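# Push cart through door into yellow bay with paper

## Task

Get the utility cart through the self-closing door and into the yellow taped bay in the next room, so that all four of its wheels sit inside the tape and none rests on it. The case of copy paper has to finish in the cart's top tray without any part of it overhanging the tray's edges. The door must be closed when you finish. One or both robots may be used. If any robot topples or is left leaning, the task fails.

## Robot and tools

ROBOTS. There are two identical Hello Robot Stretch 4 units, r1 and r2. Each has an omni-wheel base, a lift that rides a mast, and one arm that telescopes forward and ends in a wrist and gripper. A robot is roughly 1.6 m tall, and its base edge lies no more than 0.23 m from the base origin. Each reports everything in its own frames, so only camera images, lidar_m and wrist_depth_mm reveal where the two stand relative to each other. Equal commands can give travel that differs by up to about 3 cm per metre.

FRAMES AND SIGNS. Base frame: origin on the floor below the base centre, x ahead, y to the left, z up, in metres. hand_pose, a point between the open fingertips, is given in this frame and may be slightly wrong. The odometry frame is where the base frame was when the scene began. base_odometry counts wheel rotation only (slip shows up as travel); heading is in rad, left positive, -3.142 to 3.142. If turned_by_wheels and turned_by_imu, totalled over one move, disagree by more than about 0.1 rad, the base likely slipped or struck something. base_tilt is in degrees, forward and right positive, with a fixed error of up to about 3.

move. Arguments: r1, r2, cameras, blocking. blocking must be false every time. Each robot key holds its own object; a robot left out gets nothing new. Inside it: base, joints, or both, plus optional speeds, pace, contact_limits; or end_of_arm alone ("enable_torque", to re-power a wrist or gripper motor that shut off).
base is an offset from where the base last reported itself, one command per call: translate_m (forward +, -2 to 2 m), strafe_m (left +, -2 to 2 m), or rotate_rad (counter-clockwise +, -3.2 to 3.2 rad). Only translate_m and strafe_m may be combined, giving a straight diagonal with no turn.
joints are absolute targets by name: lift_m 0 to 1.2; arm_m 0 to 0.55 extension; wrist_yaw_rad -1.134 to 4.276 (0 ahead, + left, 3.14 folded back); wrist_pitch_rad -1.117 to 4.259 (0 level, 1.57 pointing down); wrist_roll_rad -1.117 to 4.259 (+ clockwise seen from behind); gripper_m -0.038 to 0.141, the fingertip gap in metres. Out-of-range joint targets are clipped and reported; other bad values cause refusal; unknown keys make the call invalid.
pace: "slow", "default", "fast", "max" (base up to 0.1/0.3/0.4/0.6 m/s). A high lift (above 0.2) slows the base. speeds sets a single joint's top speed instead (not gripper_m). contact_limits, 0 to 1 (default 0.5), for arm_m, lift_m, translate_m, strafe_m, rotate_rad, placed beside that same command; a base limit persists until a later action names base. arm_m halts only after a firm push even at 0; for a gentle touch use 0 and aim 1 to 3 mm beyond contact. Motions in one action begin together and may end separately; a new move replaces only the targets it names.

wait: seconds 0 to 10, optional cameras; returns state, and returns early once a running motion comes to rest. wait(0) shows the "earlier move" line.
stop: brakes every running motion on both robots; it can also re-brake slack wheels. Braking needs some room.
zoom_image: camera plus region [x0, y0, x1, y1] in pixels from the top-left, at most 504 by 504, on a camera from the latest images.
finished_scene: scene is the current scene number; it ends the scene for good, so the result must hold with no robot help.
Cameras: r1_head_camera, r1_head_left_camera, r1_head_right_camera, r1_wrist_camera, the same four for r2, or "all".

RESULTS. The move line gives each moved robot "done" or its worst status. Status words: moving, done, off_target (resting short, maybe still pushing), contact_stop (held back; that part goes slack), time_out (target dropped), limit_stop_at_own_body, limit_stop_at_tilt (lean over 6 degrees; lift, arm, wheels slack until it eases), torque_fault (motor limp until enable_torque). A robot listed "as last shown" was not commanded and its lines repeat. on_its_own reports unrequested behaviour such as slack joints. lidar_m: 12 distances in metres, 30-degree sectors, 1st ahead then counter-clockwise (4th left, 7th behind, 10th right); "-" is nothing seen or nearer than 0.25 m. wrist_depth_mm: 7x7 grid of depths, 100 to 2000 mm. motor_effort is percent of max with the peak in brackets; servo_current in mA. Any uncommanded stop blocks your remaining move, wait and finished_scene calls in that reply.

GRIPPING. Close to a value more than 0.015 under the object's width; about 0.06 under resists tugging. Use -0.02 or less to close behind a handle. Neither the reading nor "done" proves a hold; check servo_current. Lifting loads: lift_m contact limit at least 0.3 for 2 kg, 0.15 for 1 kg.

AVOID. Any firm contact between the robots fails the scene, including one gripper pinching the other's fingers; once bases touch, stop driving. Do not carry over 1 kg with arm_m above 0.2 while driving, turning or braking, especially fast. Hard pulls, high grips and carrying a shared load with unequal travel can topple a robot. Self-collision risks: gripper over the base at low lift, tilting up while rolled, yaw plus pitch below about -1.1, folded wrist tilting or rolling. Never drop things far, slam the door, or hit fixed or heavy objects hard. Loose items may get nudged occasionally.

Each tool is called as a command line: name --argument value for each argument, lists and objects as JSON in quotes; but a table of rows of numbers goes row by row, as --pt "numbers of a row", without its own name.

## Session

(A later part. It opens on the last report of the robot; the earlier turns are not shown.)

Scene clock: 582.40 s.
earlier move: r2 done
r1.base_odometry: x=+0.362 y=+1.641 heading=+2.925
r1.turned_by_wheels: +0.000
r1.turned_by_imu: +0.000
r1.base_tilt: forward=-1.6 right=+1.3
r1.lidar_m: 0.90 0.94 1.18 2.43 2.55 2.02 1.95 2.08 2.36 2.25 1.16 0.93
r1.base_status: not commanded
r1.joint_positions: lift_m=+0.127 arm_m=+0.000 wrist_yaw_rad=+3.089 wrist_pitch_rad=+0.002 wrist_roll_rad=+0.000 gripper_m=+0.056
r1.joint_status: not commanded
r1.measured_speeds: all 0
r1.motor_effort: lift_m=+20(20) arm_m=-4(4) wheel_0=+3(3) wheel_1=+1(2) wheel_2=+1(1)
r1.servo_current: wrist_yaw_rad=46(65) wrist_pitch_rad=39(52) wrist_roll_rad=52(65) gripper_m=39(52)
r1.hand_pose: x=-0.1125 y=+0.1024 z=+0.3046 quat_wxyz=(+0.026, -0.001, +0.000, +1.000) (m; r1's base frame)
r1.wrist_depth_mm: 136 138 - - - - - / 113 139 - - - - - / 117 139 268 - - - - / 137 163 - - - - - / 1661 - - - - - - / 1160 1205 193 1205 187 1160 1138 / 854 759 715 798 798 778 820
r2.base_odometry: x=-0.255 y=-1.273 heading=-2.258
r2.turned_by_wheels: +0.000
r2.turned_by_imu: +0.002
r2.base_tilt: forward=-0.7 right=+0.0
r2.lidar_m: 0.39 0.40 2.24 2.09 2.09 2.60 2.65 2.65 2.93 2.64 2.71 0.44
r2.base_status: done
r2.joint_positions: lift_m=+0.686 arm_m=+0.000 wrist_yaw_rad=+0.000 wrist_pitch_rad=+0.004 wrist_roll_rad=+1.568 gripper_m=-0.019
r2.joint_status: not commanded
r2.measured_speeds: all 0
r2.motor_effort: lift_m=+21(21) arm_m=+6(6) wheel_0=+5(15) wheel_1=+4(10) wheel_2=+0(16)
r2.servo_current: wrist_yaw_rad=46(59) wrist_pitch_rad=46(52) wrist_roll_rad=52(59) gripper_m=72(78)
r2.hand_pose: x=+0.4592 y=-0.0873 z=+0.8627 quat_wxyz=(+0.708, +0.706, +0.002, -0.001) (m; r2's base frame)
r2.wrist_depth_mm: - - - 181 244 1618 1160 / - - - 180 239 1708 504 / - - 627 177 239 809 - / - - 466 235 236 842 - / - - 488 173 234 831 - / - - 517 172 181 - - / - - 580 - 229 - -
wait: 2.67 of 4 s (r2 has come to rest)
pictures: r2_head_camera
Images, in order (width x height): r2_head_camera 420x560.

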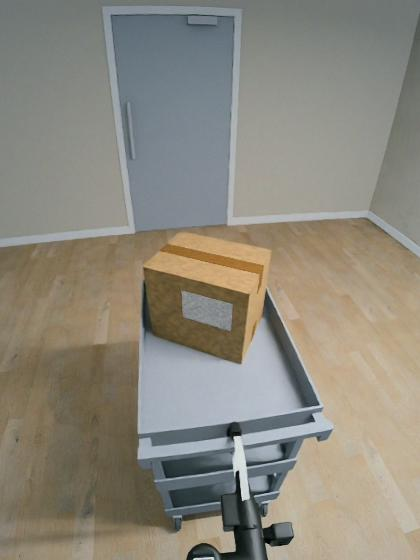

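move --r2 '{"base": {"rotate_rad": 0.045}, "pace": "slow"}' --blocking false

wait --seconds 2

move --r2 '{"base": {"translate_m": 0.4}}' --blocking false

wait --seconds 4 --cameras '["r2_head_camera", "r2_head_left_camera"]'

Scene clock: 597.97 s.
move: r2 moving
r1: as last shown
r1.lidar_m: 0.88 0.95 1.19 2.44 2.55 2.03 1.95 2.07 2.35 2.26 1.17 0.93
r1.motor_effort: lift_m=+20(20) arm_m=-4(4) wheel_0=+2(3) wheel_1=+2(2) wheel_2=+1(1)
r1.servo_current: wrist_yaw_rad=52(65) wrist_pitch_rad=39(46) wrist_roll_rad=59(59) gripper_m=39(46)
r1.wrist_depth_mm: 136 139 - - - - - / 113 139 - - - - - / 117 140 270 - - - - / 137 163 - - - - - / 1661 - - - - - - / 1182 1160 193 1205 187 1160 1118 / 842 750 715 798 788 778 809
r2.base_odometry: x=-0.255 y=-1.273 heading=-2.215
r2.turned_by_wheels: +0.044
r2.turned_by_imu: +0.043
r2.base_tilt: forward=-0.6 right=+0.1
r2.lidar_m: 0.37 0.40 2.23 2.09 2.11 2.72 2.62 2.68 2.87 2.66 2.72 0.44
r2.base_status: rotate_rad moving
r2.joint_positions: lift_m=+0.686 arm_m=+0.000 wrist_yaw_rad=-0.003 wrist_pitch_rad=+0.004 wrist_roll_rad=+1.568 gripper_m=-0.019
r2.joint_status: not commanded
r2.measured_speeds: translate_m=+0.000 strafe_m=+0.000 rotate_rad=+0.002 lift_m=+0.000 arm_m=+0.000 wrist_yaw_rad=+0.000 wrist_pitch_rad=+0.000 wrist_roll_rad=+0.000
r2.motor_effort: lift_m=+21(21) arm_m=+6(6) wheel_0=-6(9) wheel_1=-7(7) wheel_2=-9(9)
r2.servo_current: wrist_yaw_rad=39(52) wrist_pitch_rad=46(52) wrist_roll_rad=46(59) gripper_m=65(72)
r2.hand_pose: x=+0.4589 y=-0.0882 z=+0.8627 quat_wxyz=(+0.708, +0.706, +0.001, -0.002) (m; r2's base frame)
r2.wrist_depth_mm: - - - 174 236 1661 1229 / - - - 174 235 1756 - / - - 580 173 233 809 - / - 477 466 231 233 831 - / - - 500 172 233 820 - / - - 187 171 181 - - / - - - - 230 1576 -
pictures: none

Scene clock: 598.20 s.
earlier move: r2 done
r1.base_odometry: x=+0.362 y=+1.641 heading=+2.925
r1.turned_by_wheels: +0.000
r1.turned_by_imu: +0.000
r1.base_tilt: forward=-1.6 right=+1.3
r1.lidar_m: 0.88 0.95 1.23 2.44 2.53 2.03 1.94 2.04 2.36 2.26 1.19 0.91
r1.base_status: not commanded
r1.joint_positions: lift_m=+0.127 arm_m=+0.000 wrist_yaw_rad=+3.089 wrist_pitch_rad=+0.002 wrist_roll_rad=+0.000 gripper_m=+0.056
r1.joint_status: not commanded
r1.measured_speeds: all 0
r1.motor_effort: lift_m=+20(20) arm_m=-4(4) wheel_0=+2(3) wheel_1=+1(2) wheel_2=+1(1)
r1.servo_current: wrist_yaw_rad=39(65) wrist_pitch_rad=46(46) wrist_roll_rad=33(72) gripper_m=46(46)
r1.hand_pose: x=-0.1125 y=+0.1024 z=+0.3046 quat_wxyz=(+0.026, -0.001, +0.000, +1.000) (m; r1's base frame)
r1.wrist_depth_mm: 136 138 - - - - - / 113 139 - - - - - / 117 139 270 - - - - / 137 162 - - - - - / 1661 - - - - - - / 1205 1182 193 1182 187 1182 1118 / 842 732 715 788 788 759 831
r2.base_odometry: x=-0.255 y=-1.273 heading=-2.215
r2.turned_by_wheels: +0.000
r2.turned_by_imu: +0.000
r2.base_tilt: forward=-0.7 right=+0.1
r2.lidar_m: 0.37 0.40 2.23 2.08 2.09 2.73 2.62 2.70 2.86 2.66 2.75 0.45
r2.base_status: done
r2.joint_positions: lift_m=+0.686 arm_m=+0.000 wrist_yaw_rad=-0.003 wrist_pitch_rad=+0.004 wrist_roll_rad=+1.568 gripper_m=-0.019
r2.joint_status: not commanded
r2.measured_speeds: all 0
r2.motor_effort: lift_m=+21(21) arm_m=+5(6) wheel_0=-6(9) wheel_1=-5(7) wheel_2=-7(9)
r2.servo_current: wrist_yaw_rad=33(52) wrist_pitch_rad=39(52) wrist_roll_rad=39(59) gripper_m=65(72)
r2.hand_pose: x=+0.4589 y=-0.0882 z=+0.8627 quat_wxyz=(+0.708, +0.706, +0.001, -0.002) (m; r2's base frame)
r2.wrist_depth_mm: - - - 175 235 1661 1205 / - - - 174 234 1661 - / - - 580 174 234 820 - / - 477 466 231 234 842 - / - - 504 172 233 831 - / - - 187 171 181 - - / - - - - 231 1537 -
wait: 0.23 of 2 s (r2 has come to rest)
pictures: none

Scene clock: 598.70 s.
move: r2 moving
r1: as last shown
r1.lidar_m: 0.90 0.95 1.22 2.43 2.54 2.04 1.93 2.09 2.37 2.26 1.19 0.92
r1.servo_current: wrist_yaw_rad=72(72) wrist_pitch_rad=46(46) wrist_roll_rad=33(59) gripper_m=39(46)
r1.wrist_depth_mm: 136 138 - - - - - / 113 139 - - - - - / 117 139 268 - - - - / 137 163 - - - - - / 1708 - - - - - - / 1182 1182 193 1229 187 1138 1138 / 842 759 715 788 788 768 820
r2.base_odometry: x=-0.273 y=-1.298 heading=-2.215
r2.turned_by_wheels: +0.000
r2.turned_by_imu: +0.000
r2.base_tilt: forward=-0.7 right=+0.0
r2.lidar_m: 0.38 0.40 2.23 2.08 2.10 2.76 2.65 2.71 2.84 2.67 2.72 0.41
r2.base_status: translate_m moving
r2.joint_positions: lift_m=+0.686 arm_m=+0.000 wrist_yaw_rad=-0.003 wrist_pitch_rad=+0.004 wrist_roll_rad=+1.568 gripper_m=-0.019
r2.joint_status: not commanded
r2.measured_speeds: translate_m=+0.121 strafe_m=+0.000 rotate_rad=+0.001 lift_m=+0.000 arm_m=+0.000 wrist_yaw_rad=+0.000 wrist_pitch_rad=+0.000 wrist_roll_rad=+0.000
r2.motor_effort: lift_m=+21(21) arm_m=+6(6) wheel_0=+9(10) wheel_1=+9(9) wheel_2=-15(17)
r2.servo_current: wrist_yaw_rad=52(65) wrist_pitch_rad=39(46) wrist_roll_rad=52(52) gripper_m=65(78)
r2.hand_pose: x=+0.4589 y=-0.0882 z=+0.8627 quat_wxyz=(+0.708, +0.706, +0.001, -0.002) (m; r2's base frame)
r2.wrist_depth_mm: - - - 173 234 1661 1160 / - - - 172 234 1661 - / - - 574 172 233 820 - / - 473 462 232 232 842 - / - - 500 172 231 831 - / - - 530 171 180 - - / - - - - 231 1537 -
pictures: none

Scene clock: 601.03 s.
earlier move: r2 done
r1.base_odometry: x=+0.362 y=+1.641 heading=+2.925
r1.turned_by_wheels: +0.000
r1.turned_by_imu: +0.000
r1.base_tilt: forward=-1.6 right=+1.3
r1.lidar_m: 0.89 0.94 1.21 2.44 2.53 2.01 1.94 2.08 2.34 2.24 1.19 0.92
r1.base_status: not commanded
r1.joint_positions: lift_m=+0.127 arm_m=+0.000 wrist_yaw_rad=+3.089 wrist_pitch_rad=+0.002 wrist_roll_rad=+0.000 gripper_m=+0.056
r1.joint_status: not commanded
r1.measured_speeds: all 0
r1.motor_effort: lift_m=+20(20) arm_m=-4(4) wheel_0=+3(3) wheel_1=+1(2) wheel_2=+1(1)
r1.servo_current: wrist_yaw_rad=65(72) wrist_pitch_rad=33(46) wrist_roll_rad=46(65) gripper_m=39(46)
r1.hand_pose: x=-0.1125 y=+0.1024 z=+0.3046 quat_wxyz=(+0.026, -0.001, +0.000, +1.000) (m; r1's base frame)
r1.wrist_depth_mm: 136 139 - - - - - / 113 139 - - - - - / 117 140 270 - - - - / 137 163 - - - - - / 1708 - - - - - - / 1182 1205 195 1205 187 1182 1118 / 842 741 715 798 798 778 809
r2.base_odometry: x=-0.495 y=-1.593 heading=-2.214
r2.turned_by_wheels: +0.000
r2.turned_by_imu: +0.002
r2.base_tilt: forward=-0.6 right=+0.1
r2.lidar_m: 0.39 0.40 2.26 2.13 2.16 2.81 3.04 3.07 2.83 2.63 2.70 0.44
r2.base_status: done
r2.joint_positions: lift_m=+0.686 arm_m=+0.000 wrist_yaw_rad=+0.000 wrist_pitch_rad=+0.004 wrist_roll_rad=+1.568 gripper_m=-0.019
r2.joint_status: not commanded
r2.measured_speeds: all 0
r2.motor_effort: lift_m=+21(21) arm_m=+5(6) wheel_0=+4(14) wheel_1=+4(10) wheel_2=-2(17)
r2.servo_current: wrist_yaw_rad=59(65) wrist_pitch_rad=39(52) wrist_roll_rad=52(59) gripper_m=65(78)
r2.hand_pose: x=+0.4592 y=-0.0873 z=+0.8627 quat_wxyz=(+0.708, +0.706, +0.002, -0.001) (m; r2's base frame)
r2.wrist_depth_mm: - - - 177 238 1661 1160 / - - - 176 236 1618 - / - - 597 175 235 842 - / - 488 466 233 234 842 - / - - 496 173 232 831 - / - - 521 171 181 - - / - - 597 - 230 - -
wait: 2.33 of 4 s (r2 has come to rest)
pictures: r2_head_camera, r2_head_left_camera
Images, in order (width x height): r2_head_camera 420x560, r2_head_left_camera 420x672.

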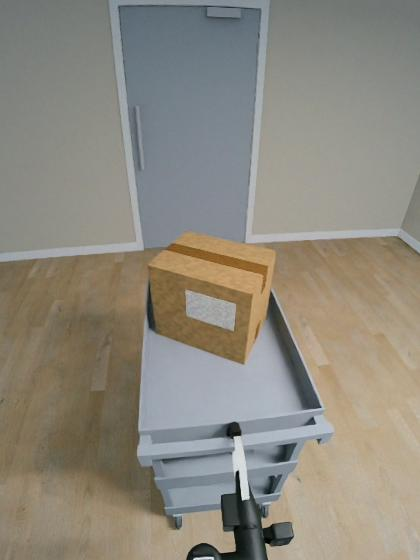

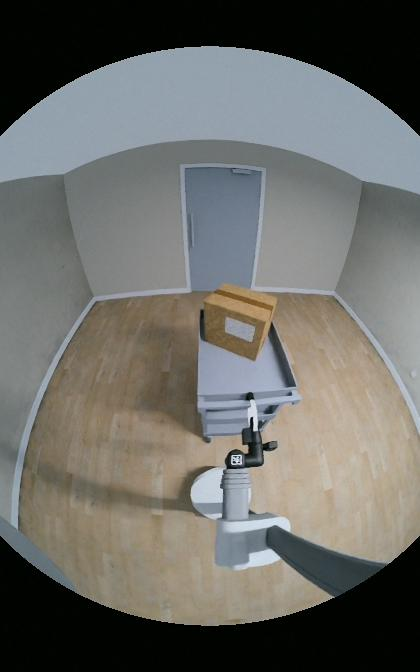

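move --r1 '{"base": {"translate_m": 0.58, "strafe_m": -0.10}}' --blocking false

wait --seconds 4 --cameras '["r1_head_camera", "r1_head_left_camera", "r1_head_right_camera", "r1_wrist_camera"]'

Scene clock: 615.90 s.
move: r1 moving
r1.base_odometry: x=+0.332 y=+1.653 heading=+2.925
r1.turned_by_wheels: +0.000
r1.turned_by_imu: +0.000
r1.base_tilt: forward=-1.6 right=+1.3
r1.lidar_m: 0.86 0.92 1.15 2.45 2.58 2.05 1.97 2.09 2.35 2.25 1.15 0.88
r1.base_status: translate_m moving; strafe_m moving
r1.joint_positions: lift_m=+0.127 arm_m=+0.000 wrist_yaw_rad=+3.089 wrist_pitch_rad=+0.002 wrist_roll_rad=+0.000 gripper_m=+0.056
r1.joint_status: not commanded
r1.measured_speeds: translate_m=+0.122 strafe_m=-0.022 rotate_rad=+0.004 lift_m=+0.000 arm_m=+0.000 wrist_yaw_rad=+0.000 wrist_pitch_rad=+0.000 wrist_roll_rad=+0.000
r1.motor_effort: lift_m=+20(20) arm_m=-4(4) wheel_0=+8(9) wheel_1=+5(5) wheel_2=-8(9)
r1.servo_current: wrist_yaw_rad=52(59) wrist_pitch_rad=46(52) wrist_roll_rad=46(59) gripper_m=39(46)
r1.hand_pose: x=-0.1125 y=+0.1024 z=+0.3046 quat_wxyz=(+0.026, -0.001, +0.000, +1.000) (m; r1's base frame)
r1.wrist_depth_mm: 136 138 - - - - - / 113 139 - - - - - / 114 139 268 - - - - / 137 162 - - - - - / 1863 - - - - - - / 1205 1205 193 1205 188 1160 1118 / 842 732 707 798 788 778 809
r2: as last shown
r2.turned_by_imu: +0.000
r2.lidar_m: 0.37 0.39 2.29 2.11 2.16 2.80 3.03 3.08 2.84 2.62 2.69 0.44
r2.motor_effort: lift_m=+21(21) arm_m=+5(6) wheel_0=+4(5) wheel_1=+4(4) wheel_2=-2(2)
r2.servo_current: wrist_yaw_rad=52(52) wrist_pitch_rad=39(46) wrist_roll_rad=52(59) gripper_m=65(78)
r2.wrist_depth_mm: - - - 176 238 1618 1160 / - - - 175 237 1661 - / - - 591 174 234 831 - / - 488 466 234 235 842 - / - - 500 172 234 842 - / - - 530 171 181 - - / - - 591 - 230 - -
pictures: none

Scene clock: 618.83 s.
earlier move: r1 done
r1.base_odometry: x=-0.183 y=+1.863 heading=+2.925
r1.turned_by_wheels: +0.000
r1.turned_by_imu: +0.000
r1.base_tilt: forward=-1.6 right=+1.2
r1.lidar_m: 0.30 0.35 0.47 1.10 2.63 2.63 2.52 2.66 2.24 1.04 0.40 0.34
r1.base_status: done
r1.joint_positions: lift_m=+0.127 arm_m=+0.000 wrist_yaw_rad=+3.089 wrist_pitch_rad=+0.002 wrist_roll_rad=+0.000 gripper_m=+0.056
r1.joint_status: not commanded
r1.measured_speeds: all 0
r1.motor_effort: lift_m=+20(20) arm_m=-4(4) wheel_0=+4(10) wheel_1=+2(7) wheel_2=+0(10)
r1.servo_current: wrist_yaw_rad=65(72) wrist_pitch_rad=39(52) wrist_roll_rad=65(65) gripper_m=46(46)
r1.hand_pose: x=-0.1125 y=+0.1024 z=+0.3046 quat_wxyz=(+0.026, -0.001, +0.000, +1.000) (m; r1's base frame)
r1.wrist_depth_mm: 136 138 - - - - - / 113 139 - - - - - / 114 140 268 - - - - / 137 163 - - - - - / 1983 - - - - - - / 1160 1160 193 1182 187 1255 1255 / 854 741 750 143 741 778 831
r2.base_odometry: x=-0.495 y=-1.593 heading=-2.214
r2.turned_by_wheels: +0.000
r2.turned_by_imu: +0.000
r2.base_tilt: forward=-0.7 right=+0.1
r2.lidar_m: 0.39 0.41 2.29 2.10 2.16 2.76 3.04 3.07 2.80 2.63 2.68 0.45
r2.base_status: not commanded
r2.joint_positions: lift_m=+0.686 arm_m=+0.000 wrist_yaw_rad=+0.000 wrist_pitch_rad=+0.004 wrist_roll_rad=+1.568 gripper_m=-0.019
r2.joint_status: not commanded
r2.measured_speeds: all 0
r2.motor_effort: lift_m=+21(21) arm_m=+6(6) wheel_0=+4(5) wheel_1=+4(4) wheel_2=-1(2)
r2.servo_current: wrist_yaw_rad=39(65) wrist_pitch_rad=39(46) wrist_roll_rad=46(65) gripper_m=65(78)
r2.hand_pose: x=+0.4592 y=-0.0873 z=+0.8627 quat_wxyz=(+0.708, +0.706, +0.002, -0.001) (m; r2's base frame)
r2.wrist_depth_mm: - - - 176 238 1661 1160 / - - - 176 237 1661 - / - - 597 174 235 854 - / - 484 462 232 234 831 - / - - 496 173 233 842 - / - - 525 171 181 - - / - - 597 - 230 - -
wait: 2.93 of 4 s (r1 has come to rest)
pictures: r1_head_camera, r1_head_left_camera, r1_head_right_camera, r1_wrist_camera
Images, in order (width x height): r1_head_camera 420x560, r1_head_left_camera 420x672, r1_head_right_camera 420x672, r1_wrist_camera 616x392.

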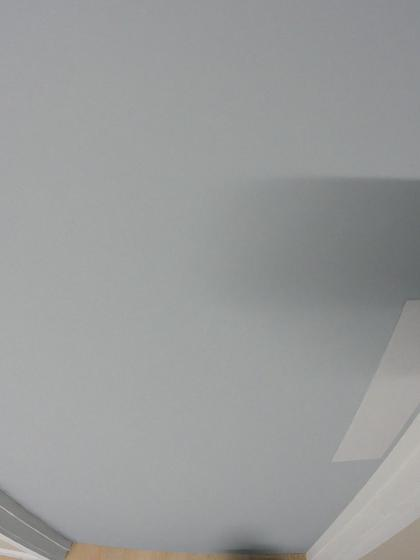

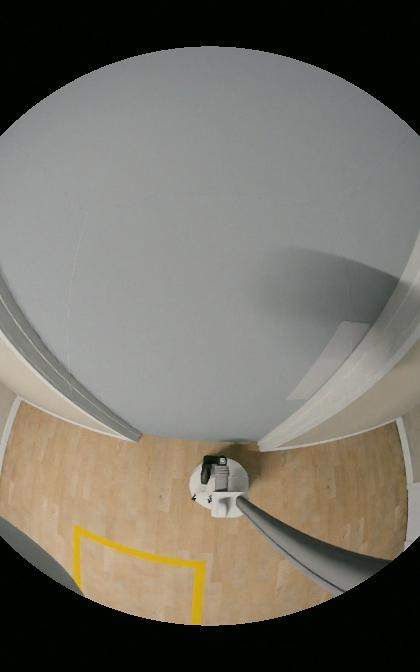

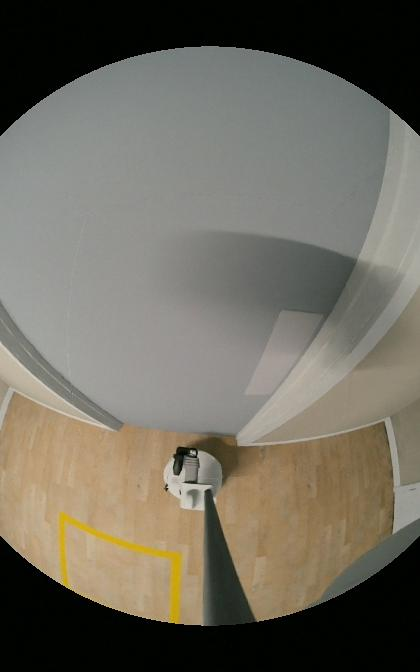

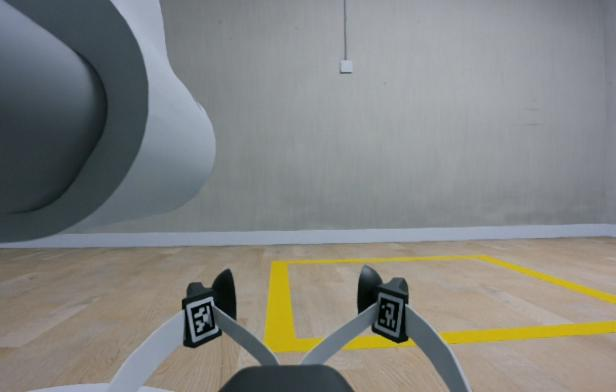

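move --r1 '{"base": {"translate_m": 0.3, "strafe_m": 0.03}, "pace": "slow", "contact_limits": {"translate_m": 0.6}}' --blocking false

wait --seconds 5 --cameras '["r1_head_camera", "r1_head_left_camera", "r2_head_camera"]'

Scene clock: 623.90 s.
move: r1 moving
r1.base_odometry: x=-0.196 y=+1.864 heading=+2.926
r1.turned_by_wheels: +0.000
r1.turned_by_imu: +0.000
r1.base_tilt: forward=-1.6 right=+1.2
r1.lidar_m: 0.29 0.32 0.46 1.04 2.63 2.63 2.55 2.68 2.28 0.96 0.39 0.33
r1.base_status: translate_m moving; strafe_m moving
r1.joint_positions: lift_m=+0.127 arm_m=+0.000 wrist_yaw_rad=+3.089 wrist_pitch_rad=+0.002 wrist_roll_rad=+0.000 gripper_m=+0.056
r1.joint_status: not commanded
r1.measured_speeds: translate_m=+0.049 strafe_m=+0.004 rotate_rad=-0.001 lift_m=+0.000 arm_m=+0.000 wrist_yaw_rad=+0.000 wrist_pitch_rad=+0.000 wrist_roll_rad=+0.000
r1.motor_effort: lift_m=+20(20) arm_m=-4(4) wheel_0=+5(8) wheel_1=+5(6) wheel_2=-5(7)
r1.servo_current: wrist_yaw_rad=52(65) wrist_pitch_rad=39(52) wrist_roll_rad=65(65) gripper_m=39(46)
r1.contact_limits: translate_m 0.6
r1.hand_pose: x=-0.1125 y=+0.1024 z=+0.3046 quat_wxyz=(+0.026, -0.001, +0.000, +1.000) (m; r1's base frame)
r1.wrist_depth_mm: 136 138 - - - - - / 113 139 - - - - - / 114 140 270 - - - - / 137 163 - - - - - / 1921 - - - - - - / 1205 1182 193 1229 187 1255 1229 / 831 741 759 143 741 778 809
r2: as last shown
r2.lidar_m: 0.37 0.41 2.29 2.11 2.13 2.78 3.02 3.08 2.84 2.64 2.65 0.42
r2.motor_effort: lift_m=+21(21) arm_m=+5(6) wheel_0=+5(5) wheel_1=+4(4) wheel_2=-2(2)
r2.servo_current: wrist_yaw_rad=46(52) wrist_pitch_rad=46(46) wrist_roll_rad=46(59) gripper_m=65(72)
r2.wrist_depth_mm: - - - 177 238 1618 1160 / - - - 175 236 1708 - / - - 597 174 236 842 - / - 492 466 233 235 842 - / - - 500 172 233 820 - / - - 525 171 181 - - / - - 597 - 230 - -
pictures: none

Scene clock: 627.70 s.
earlier move: r1 done
r1.base_odometry: x=-0.482 y=+1.897 heading=+2.926
r1.turned_by_wheels: +0.001
r1.turned_by_imu: +0.003
r1.base_tilt: forward=-1.6 right=+1.3
r1.lidar_m: 0.25 0.25 0.25 0.44 2.60 2.93 2.83 2.95 2.31 0.33 0.35 0.25
r1.base_status: done
r1.joint_positions: lift_m=+0.127 arm_m=+0.000 wrist_yaw_rad=+3.098 wrist_pitch_rad=+0.002 wrist_roll_rad=+0.000 gripper_m=+0.056
r1.joint_status: not commanded
r1.measured_speeds: all 0
r1.motor_effort: lift_m=+20(20) arm_m=+8(8) wheel_0=+9(22) wheel_1=+15(17) wheel_2=-12(20)
r1.servo_current: wrist_yaw_rad=52(78) wrist_pitch_rad=39(52) wrist_roll_rad=72(72) gripper_m=39(46)
r1.contact_limits: translate_m 0.6
r1.hand_pose: x=-0.1138 y=+0.0999 z=+0.3046 quat_wxyz=(+0.022, -0.001, +0.000, +1.000) (m; r1's base frame)
r1.wrist_depth_mm: - 136 - - - - - / - 136 218 - - - - / 107 136 183 - - - - / 123 137 277 - - - - / 1708 - - - - - - / 1205 1205 193 1205 187 1281 1160 / 842 750 750 798 798 768 809
r2.base_odometry: x=-0.495 y=-1.593 heading=-2.214
r2.turned_by_wheels: +0.000
r2.turned_by_imu: +0.001
r2.base_tilt: forward=-0.7 right=+0.1
r2.lidar_m: 0.37 0.41 2.29 2.12 2.17 2.80 3.02 3.08 2.82 2.63 2.69 0.43
r2.base_status: not commanded
r2.joint_positions: lift_m=+0.686 arm_m=+0.000 wrist_yaw_rad=+0.000 wrist_pitch_rad=+0.004 wrist_roll_rad=+1.568 gripper_m=-0.019
r2.joint_status: not commanded
r2.measured_speeds: all 0
r2.motor_effort: lift_m=+21(21) arm_m=+6(6) wheel_0=+4(5) wheel_1=+4(4) wheel_2=-2(2)
r2.servo_current: wrist_yaw_rad=46(59) wrist_pitch_rad=39(52) wrist_roll_rad=39(65) gripper_m=65(78)
r2.hand_pose: x=+0.4592 y=-0.0873 z=+0.8627 quat_wxyz=(+0.708, +0.706, +0.002, -0.001) (m; r2's base frame)
r2.wrist_depth_mm: - - - 176 238 1661 1160 / - - - 176 236 1618 - / - - 597 175 235 831 - / - 488 466 234 233 842 - / - - 500 172 233 831 - / - - 530 172 181 - - / - - 597 - 231 - -
wait: 3.80 of 5 s (r1 has come to rest)
pictures: r1_head_camera, r1_head_left_camera, r2_head_camera
Images, in order (width x height): r1_head_camera 420x560, r1_head_left_camera 420x672, r2_head_camera 420x560.

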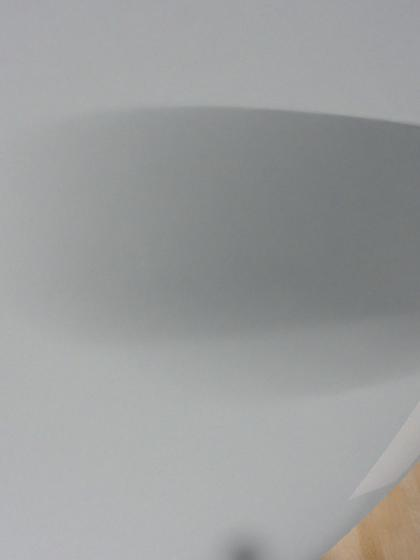

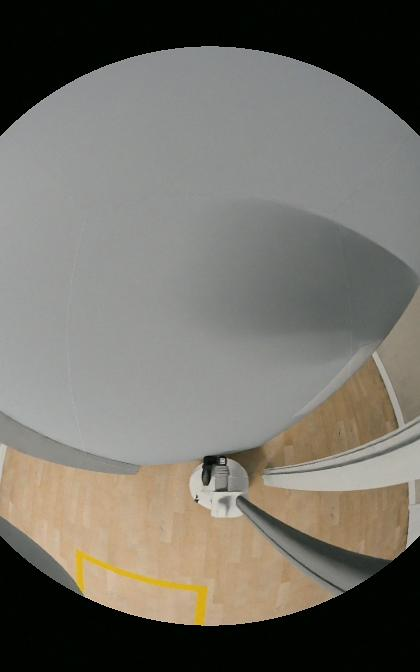

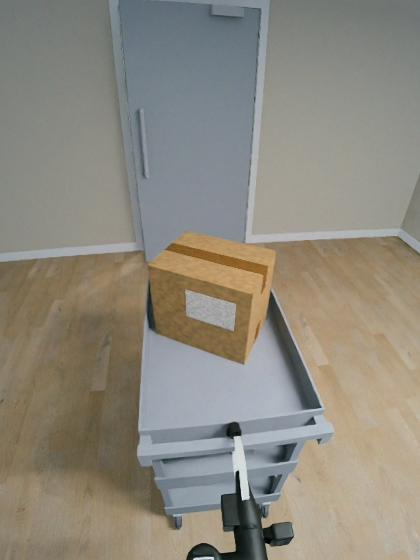

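move --r1 '{"base": {"translate_m": 0.5}, "pace": "slow", "contact_limits": {"translate_m": 0.7}}' --blocking false

wait --seconds 7 --cameras '["r1_head_camera", "r1_head_left_camera", "r2_head_camera"]'

Scene clock: 640.90 s.
move: r1 moving
r1.base_odometry: x=-0.494 y=+1.900 heading=+2.928
r1.turned_by_wheels: +0.001
r1.turned_by_imu: +0.001
r1.base_tilt: forward=-1.6 right=+1.2
r1.lidar_m: 0.25 0.25 0.25 0.42 2.62 2.93 2.86 2.99 2.37 0.32 0.40 0.25
r1.base_status: translate_m moving
r1.joint_positions: lift_m=+0.127 arm_m=+0.000 wrist_yaw_rad=+3.101 wrist_pitch_rad=+0.002 wrist_roll_rad=+0.000 gripper_m=+0.056
r1.joint_status: not commanded
r1.measured_speeds: translate_m=+0.049 strafe_m=+0.001 rotate_rad=+0.004 lift_m=+0.000 arm_m=+0.000 wrist_yaw_rad=+0.008 wrist_pitch_rad=+0.000 wrist_roll_rad=+0.000
r1.motor_effort: lift_m=+20(20) arm_m=+9(9) wheel_0=+15(16) wheel_1=+15(19) wheel_2=-16(18)
r1.servo_current: wrist_yaw_rad=65(85) wrist_pitch_rad=39(52) wrist_roll_rad=46(72) gripper_m=39(46)
r1.contact_limits: translate_m 0.7
r1.hand_pose: x=-0.1141 y=+0.0991 z=+0.3046 quat_wxyz=(+0.020, -0.001, +0.000, +1.000) (m; r1's base frame)
r1.wrist_depth_mm: - 135 - - - - - / - 136 189 - - - - / 106 134 179 - - - - / 122 136 266 - - - - / 1708 1921 - - - - - / 1182 1182 194 1182 187 1281 1138 / 831 750 759 788 798 778 820
r2: as last shown
r2.turned_by_imu: +0.000
r2.lidar_m: 0.39 0.41 2.29 2.13 2.16 2.79 3.02 3.06 2.78 2.62 2.69 0.43
r2.motor_effort: lift_m=+21(21) arm_m=+6(6) wheel_0=+5(5) wheel_1=+4(4) wheel_2=-2(2)
r2.servo_current: wrist_yaw_rad=46(52) wrist_pitch_rad=39(46) wrist_roll_rad=46(52) gripper_m=72(72)
r2.wrist_depth_mm: - - - 176 237 1661 1138 / - - - 175 236 1708 - / - - 597 174 235 842 - / - 488 462 233 234 842 - / - - 496 173 232 831 - / - - 521 171 181 - - / - - 597 - 230 - -
pictures: none

Scene clock: 646.67 s.
earlier move: r1 done
r1.base_odometry: x=-0.970 y=+2.004 heading=+2.927
r1.turned_by_wheels: -0.001
r1.turned_by_imu: -0.001
r1.base_tilt: forward=-1.6 right=+1.3
r1.lidar_m: 0.25 0.25 - 0.25 0.38 3.41 3.36 0.51 0.52 1.63 2.30 3.22
r1.base_status: done
r1.joint_positions: lift_m=+0.127 arm_m=+0.000 wrist_yaw_rad=+3.092 wrist_pitch_rad=+0.002 wrist_roll_rad=+0.000 gripper_m=+0.056
r1.joint_status: not commanded
r1.measured_speeds: all 0
r1.motor_effort: lift_m=+20(20) arm_m=+5(10) wheel_0=+5(20) wheel_1=+12(19) wheel_2=-7(18)
r1.servo_current: wrist_yaw_rad=52(91) wrist_pitch_rad=39(52) wrist_roll_rad=39(72) gripper_m=39(52)
r1.contact_limits: translate_m 0.7
r1.hand_pose: x=-0.1129 y=+0.1016 z=+0.3046 quat_wxyz=(+0.025, -0.001, +0.000, +1.000) (m; r1's base frame)
r1.wrist_depth_mm: - 137 - - - - - / - 137 - - - - - / 109 137 202 - - - - / 124 138 - - - - - / 1661 - - - - - - / 1182 1182 194 1182 187 1182 1118 / 842 750 750 798 788 778 809
r2.base_odometry: x=-0.495 y=-1.593 heading=-2.214
r2.turned_by_wheels: +0.000
r2.turned_by_imu: +0.001
r2.base_tilt: forward=-0.7 right=+0.1
r2.lidar_m: 0.38 0.41 2.27 2.10 2.16 2.79 3.03 3.09 2.84 2.63 2.68 0.46
r2.base_status: not commanded
r2.joint_positions: lift_m=+0.686 arm_m=+0.000 wrist_yaw_rad=+0.000 wrist_pitch_rad=+0.004 wrist_roll_rad=+1.568 gripper_m=-0.019
r2.joint_status: not commanded
r2.measured_speeds: all 0
r2.motor_effort: lift_m=+21(21) arm_m=+6(6) wheel_0=+4(5) wheel_1=+4(4) wheel_2=-2(2)
r2.servo_current: wrist_yaw_rad=46(65) wrist_pitch_rad=39(52) wrist_roll_rad=33(59) gripper_m=65(78)
r2.hand_pose: x=+0.4592 y=-0.0873 z=+0.8627 quat_wxyz=(+0.708, +0.706, +0.002, -0.001) (m; r2's base frame)
r2.wrist_depth_mm: - - - 177 238 1661 1138 / - - - 176 236 1661 - / - - 591 175 235 831 - / - 473 466 232 234 842 - / - - 496 173 232 842 - / - - 525 171 181 - - / - - 603 - 230 - -
wait: 5.77 of 7 s (r1 has come to rest)
pictures: r1_head_camera, r1_head_left_camera, r2_head_camera
Images, in order (width x height): r1_head_camera 420x560, r1_head_left_camera 420x672, r2_head_camera 420x560.

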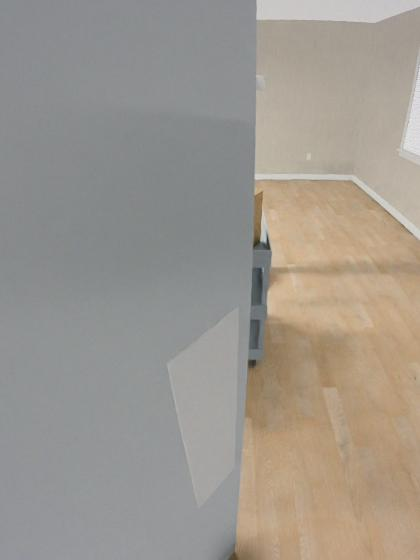

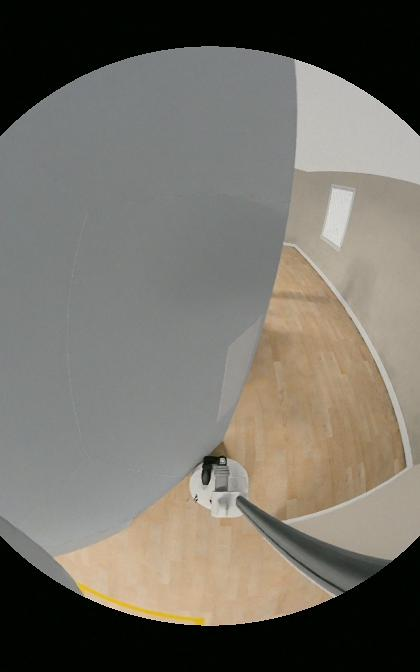

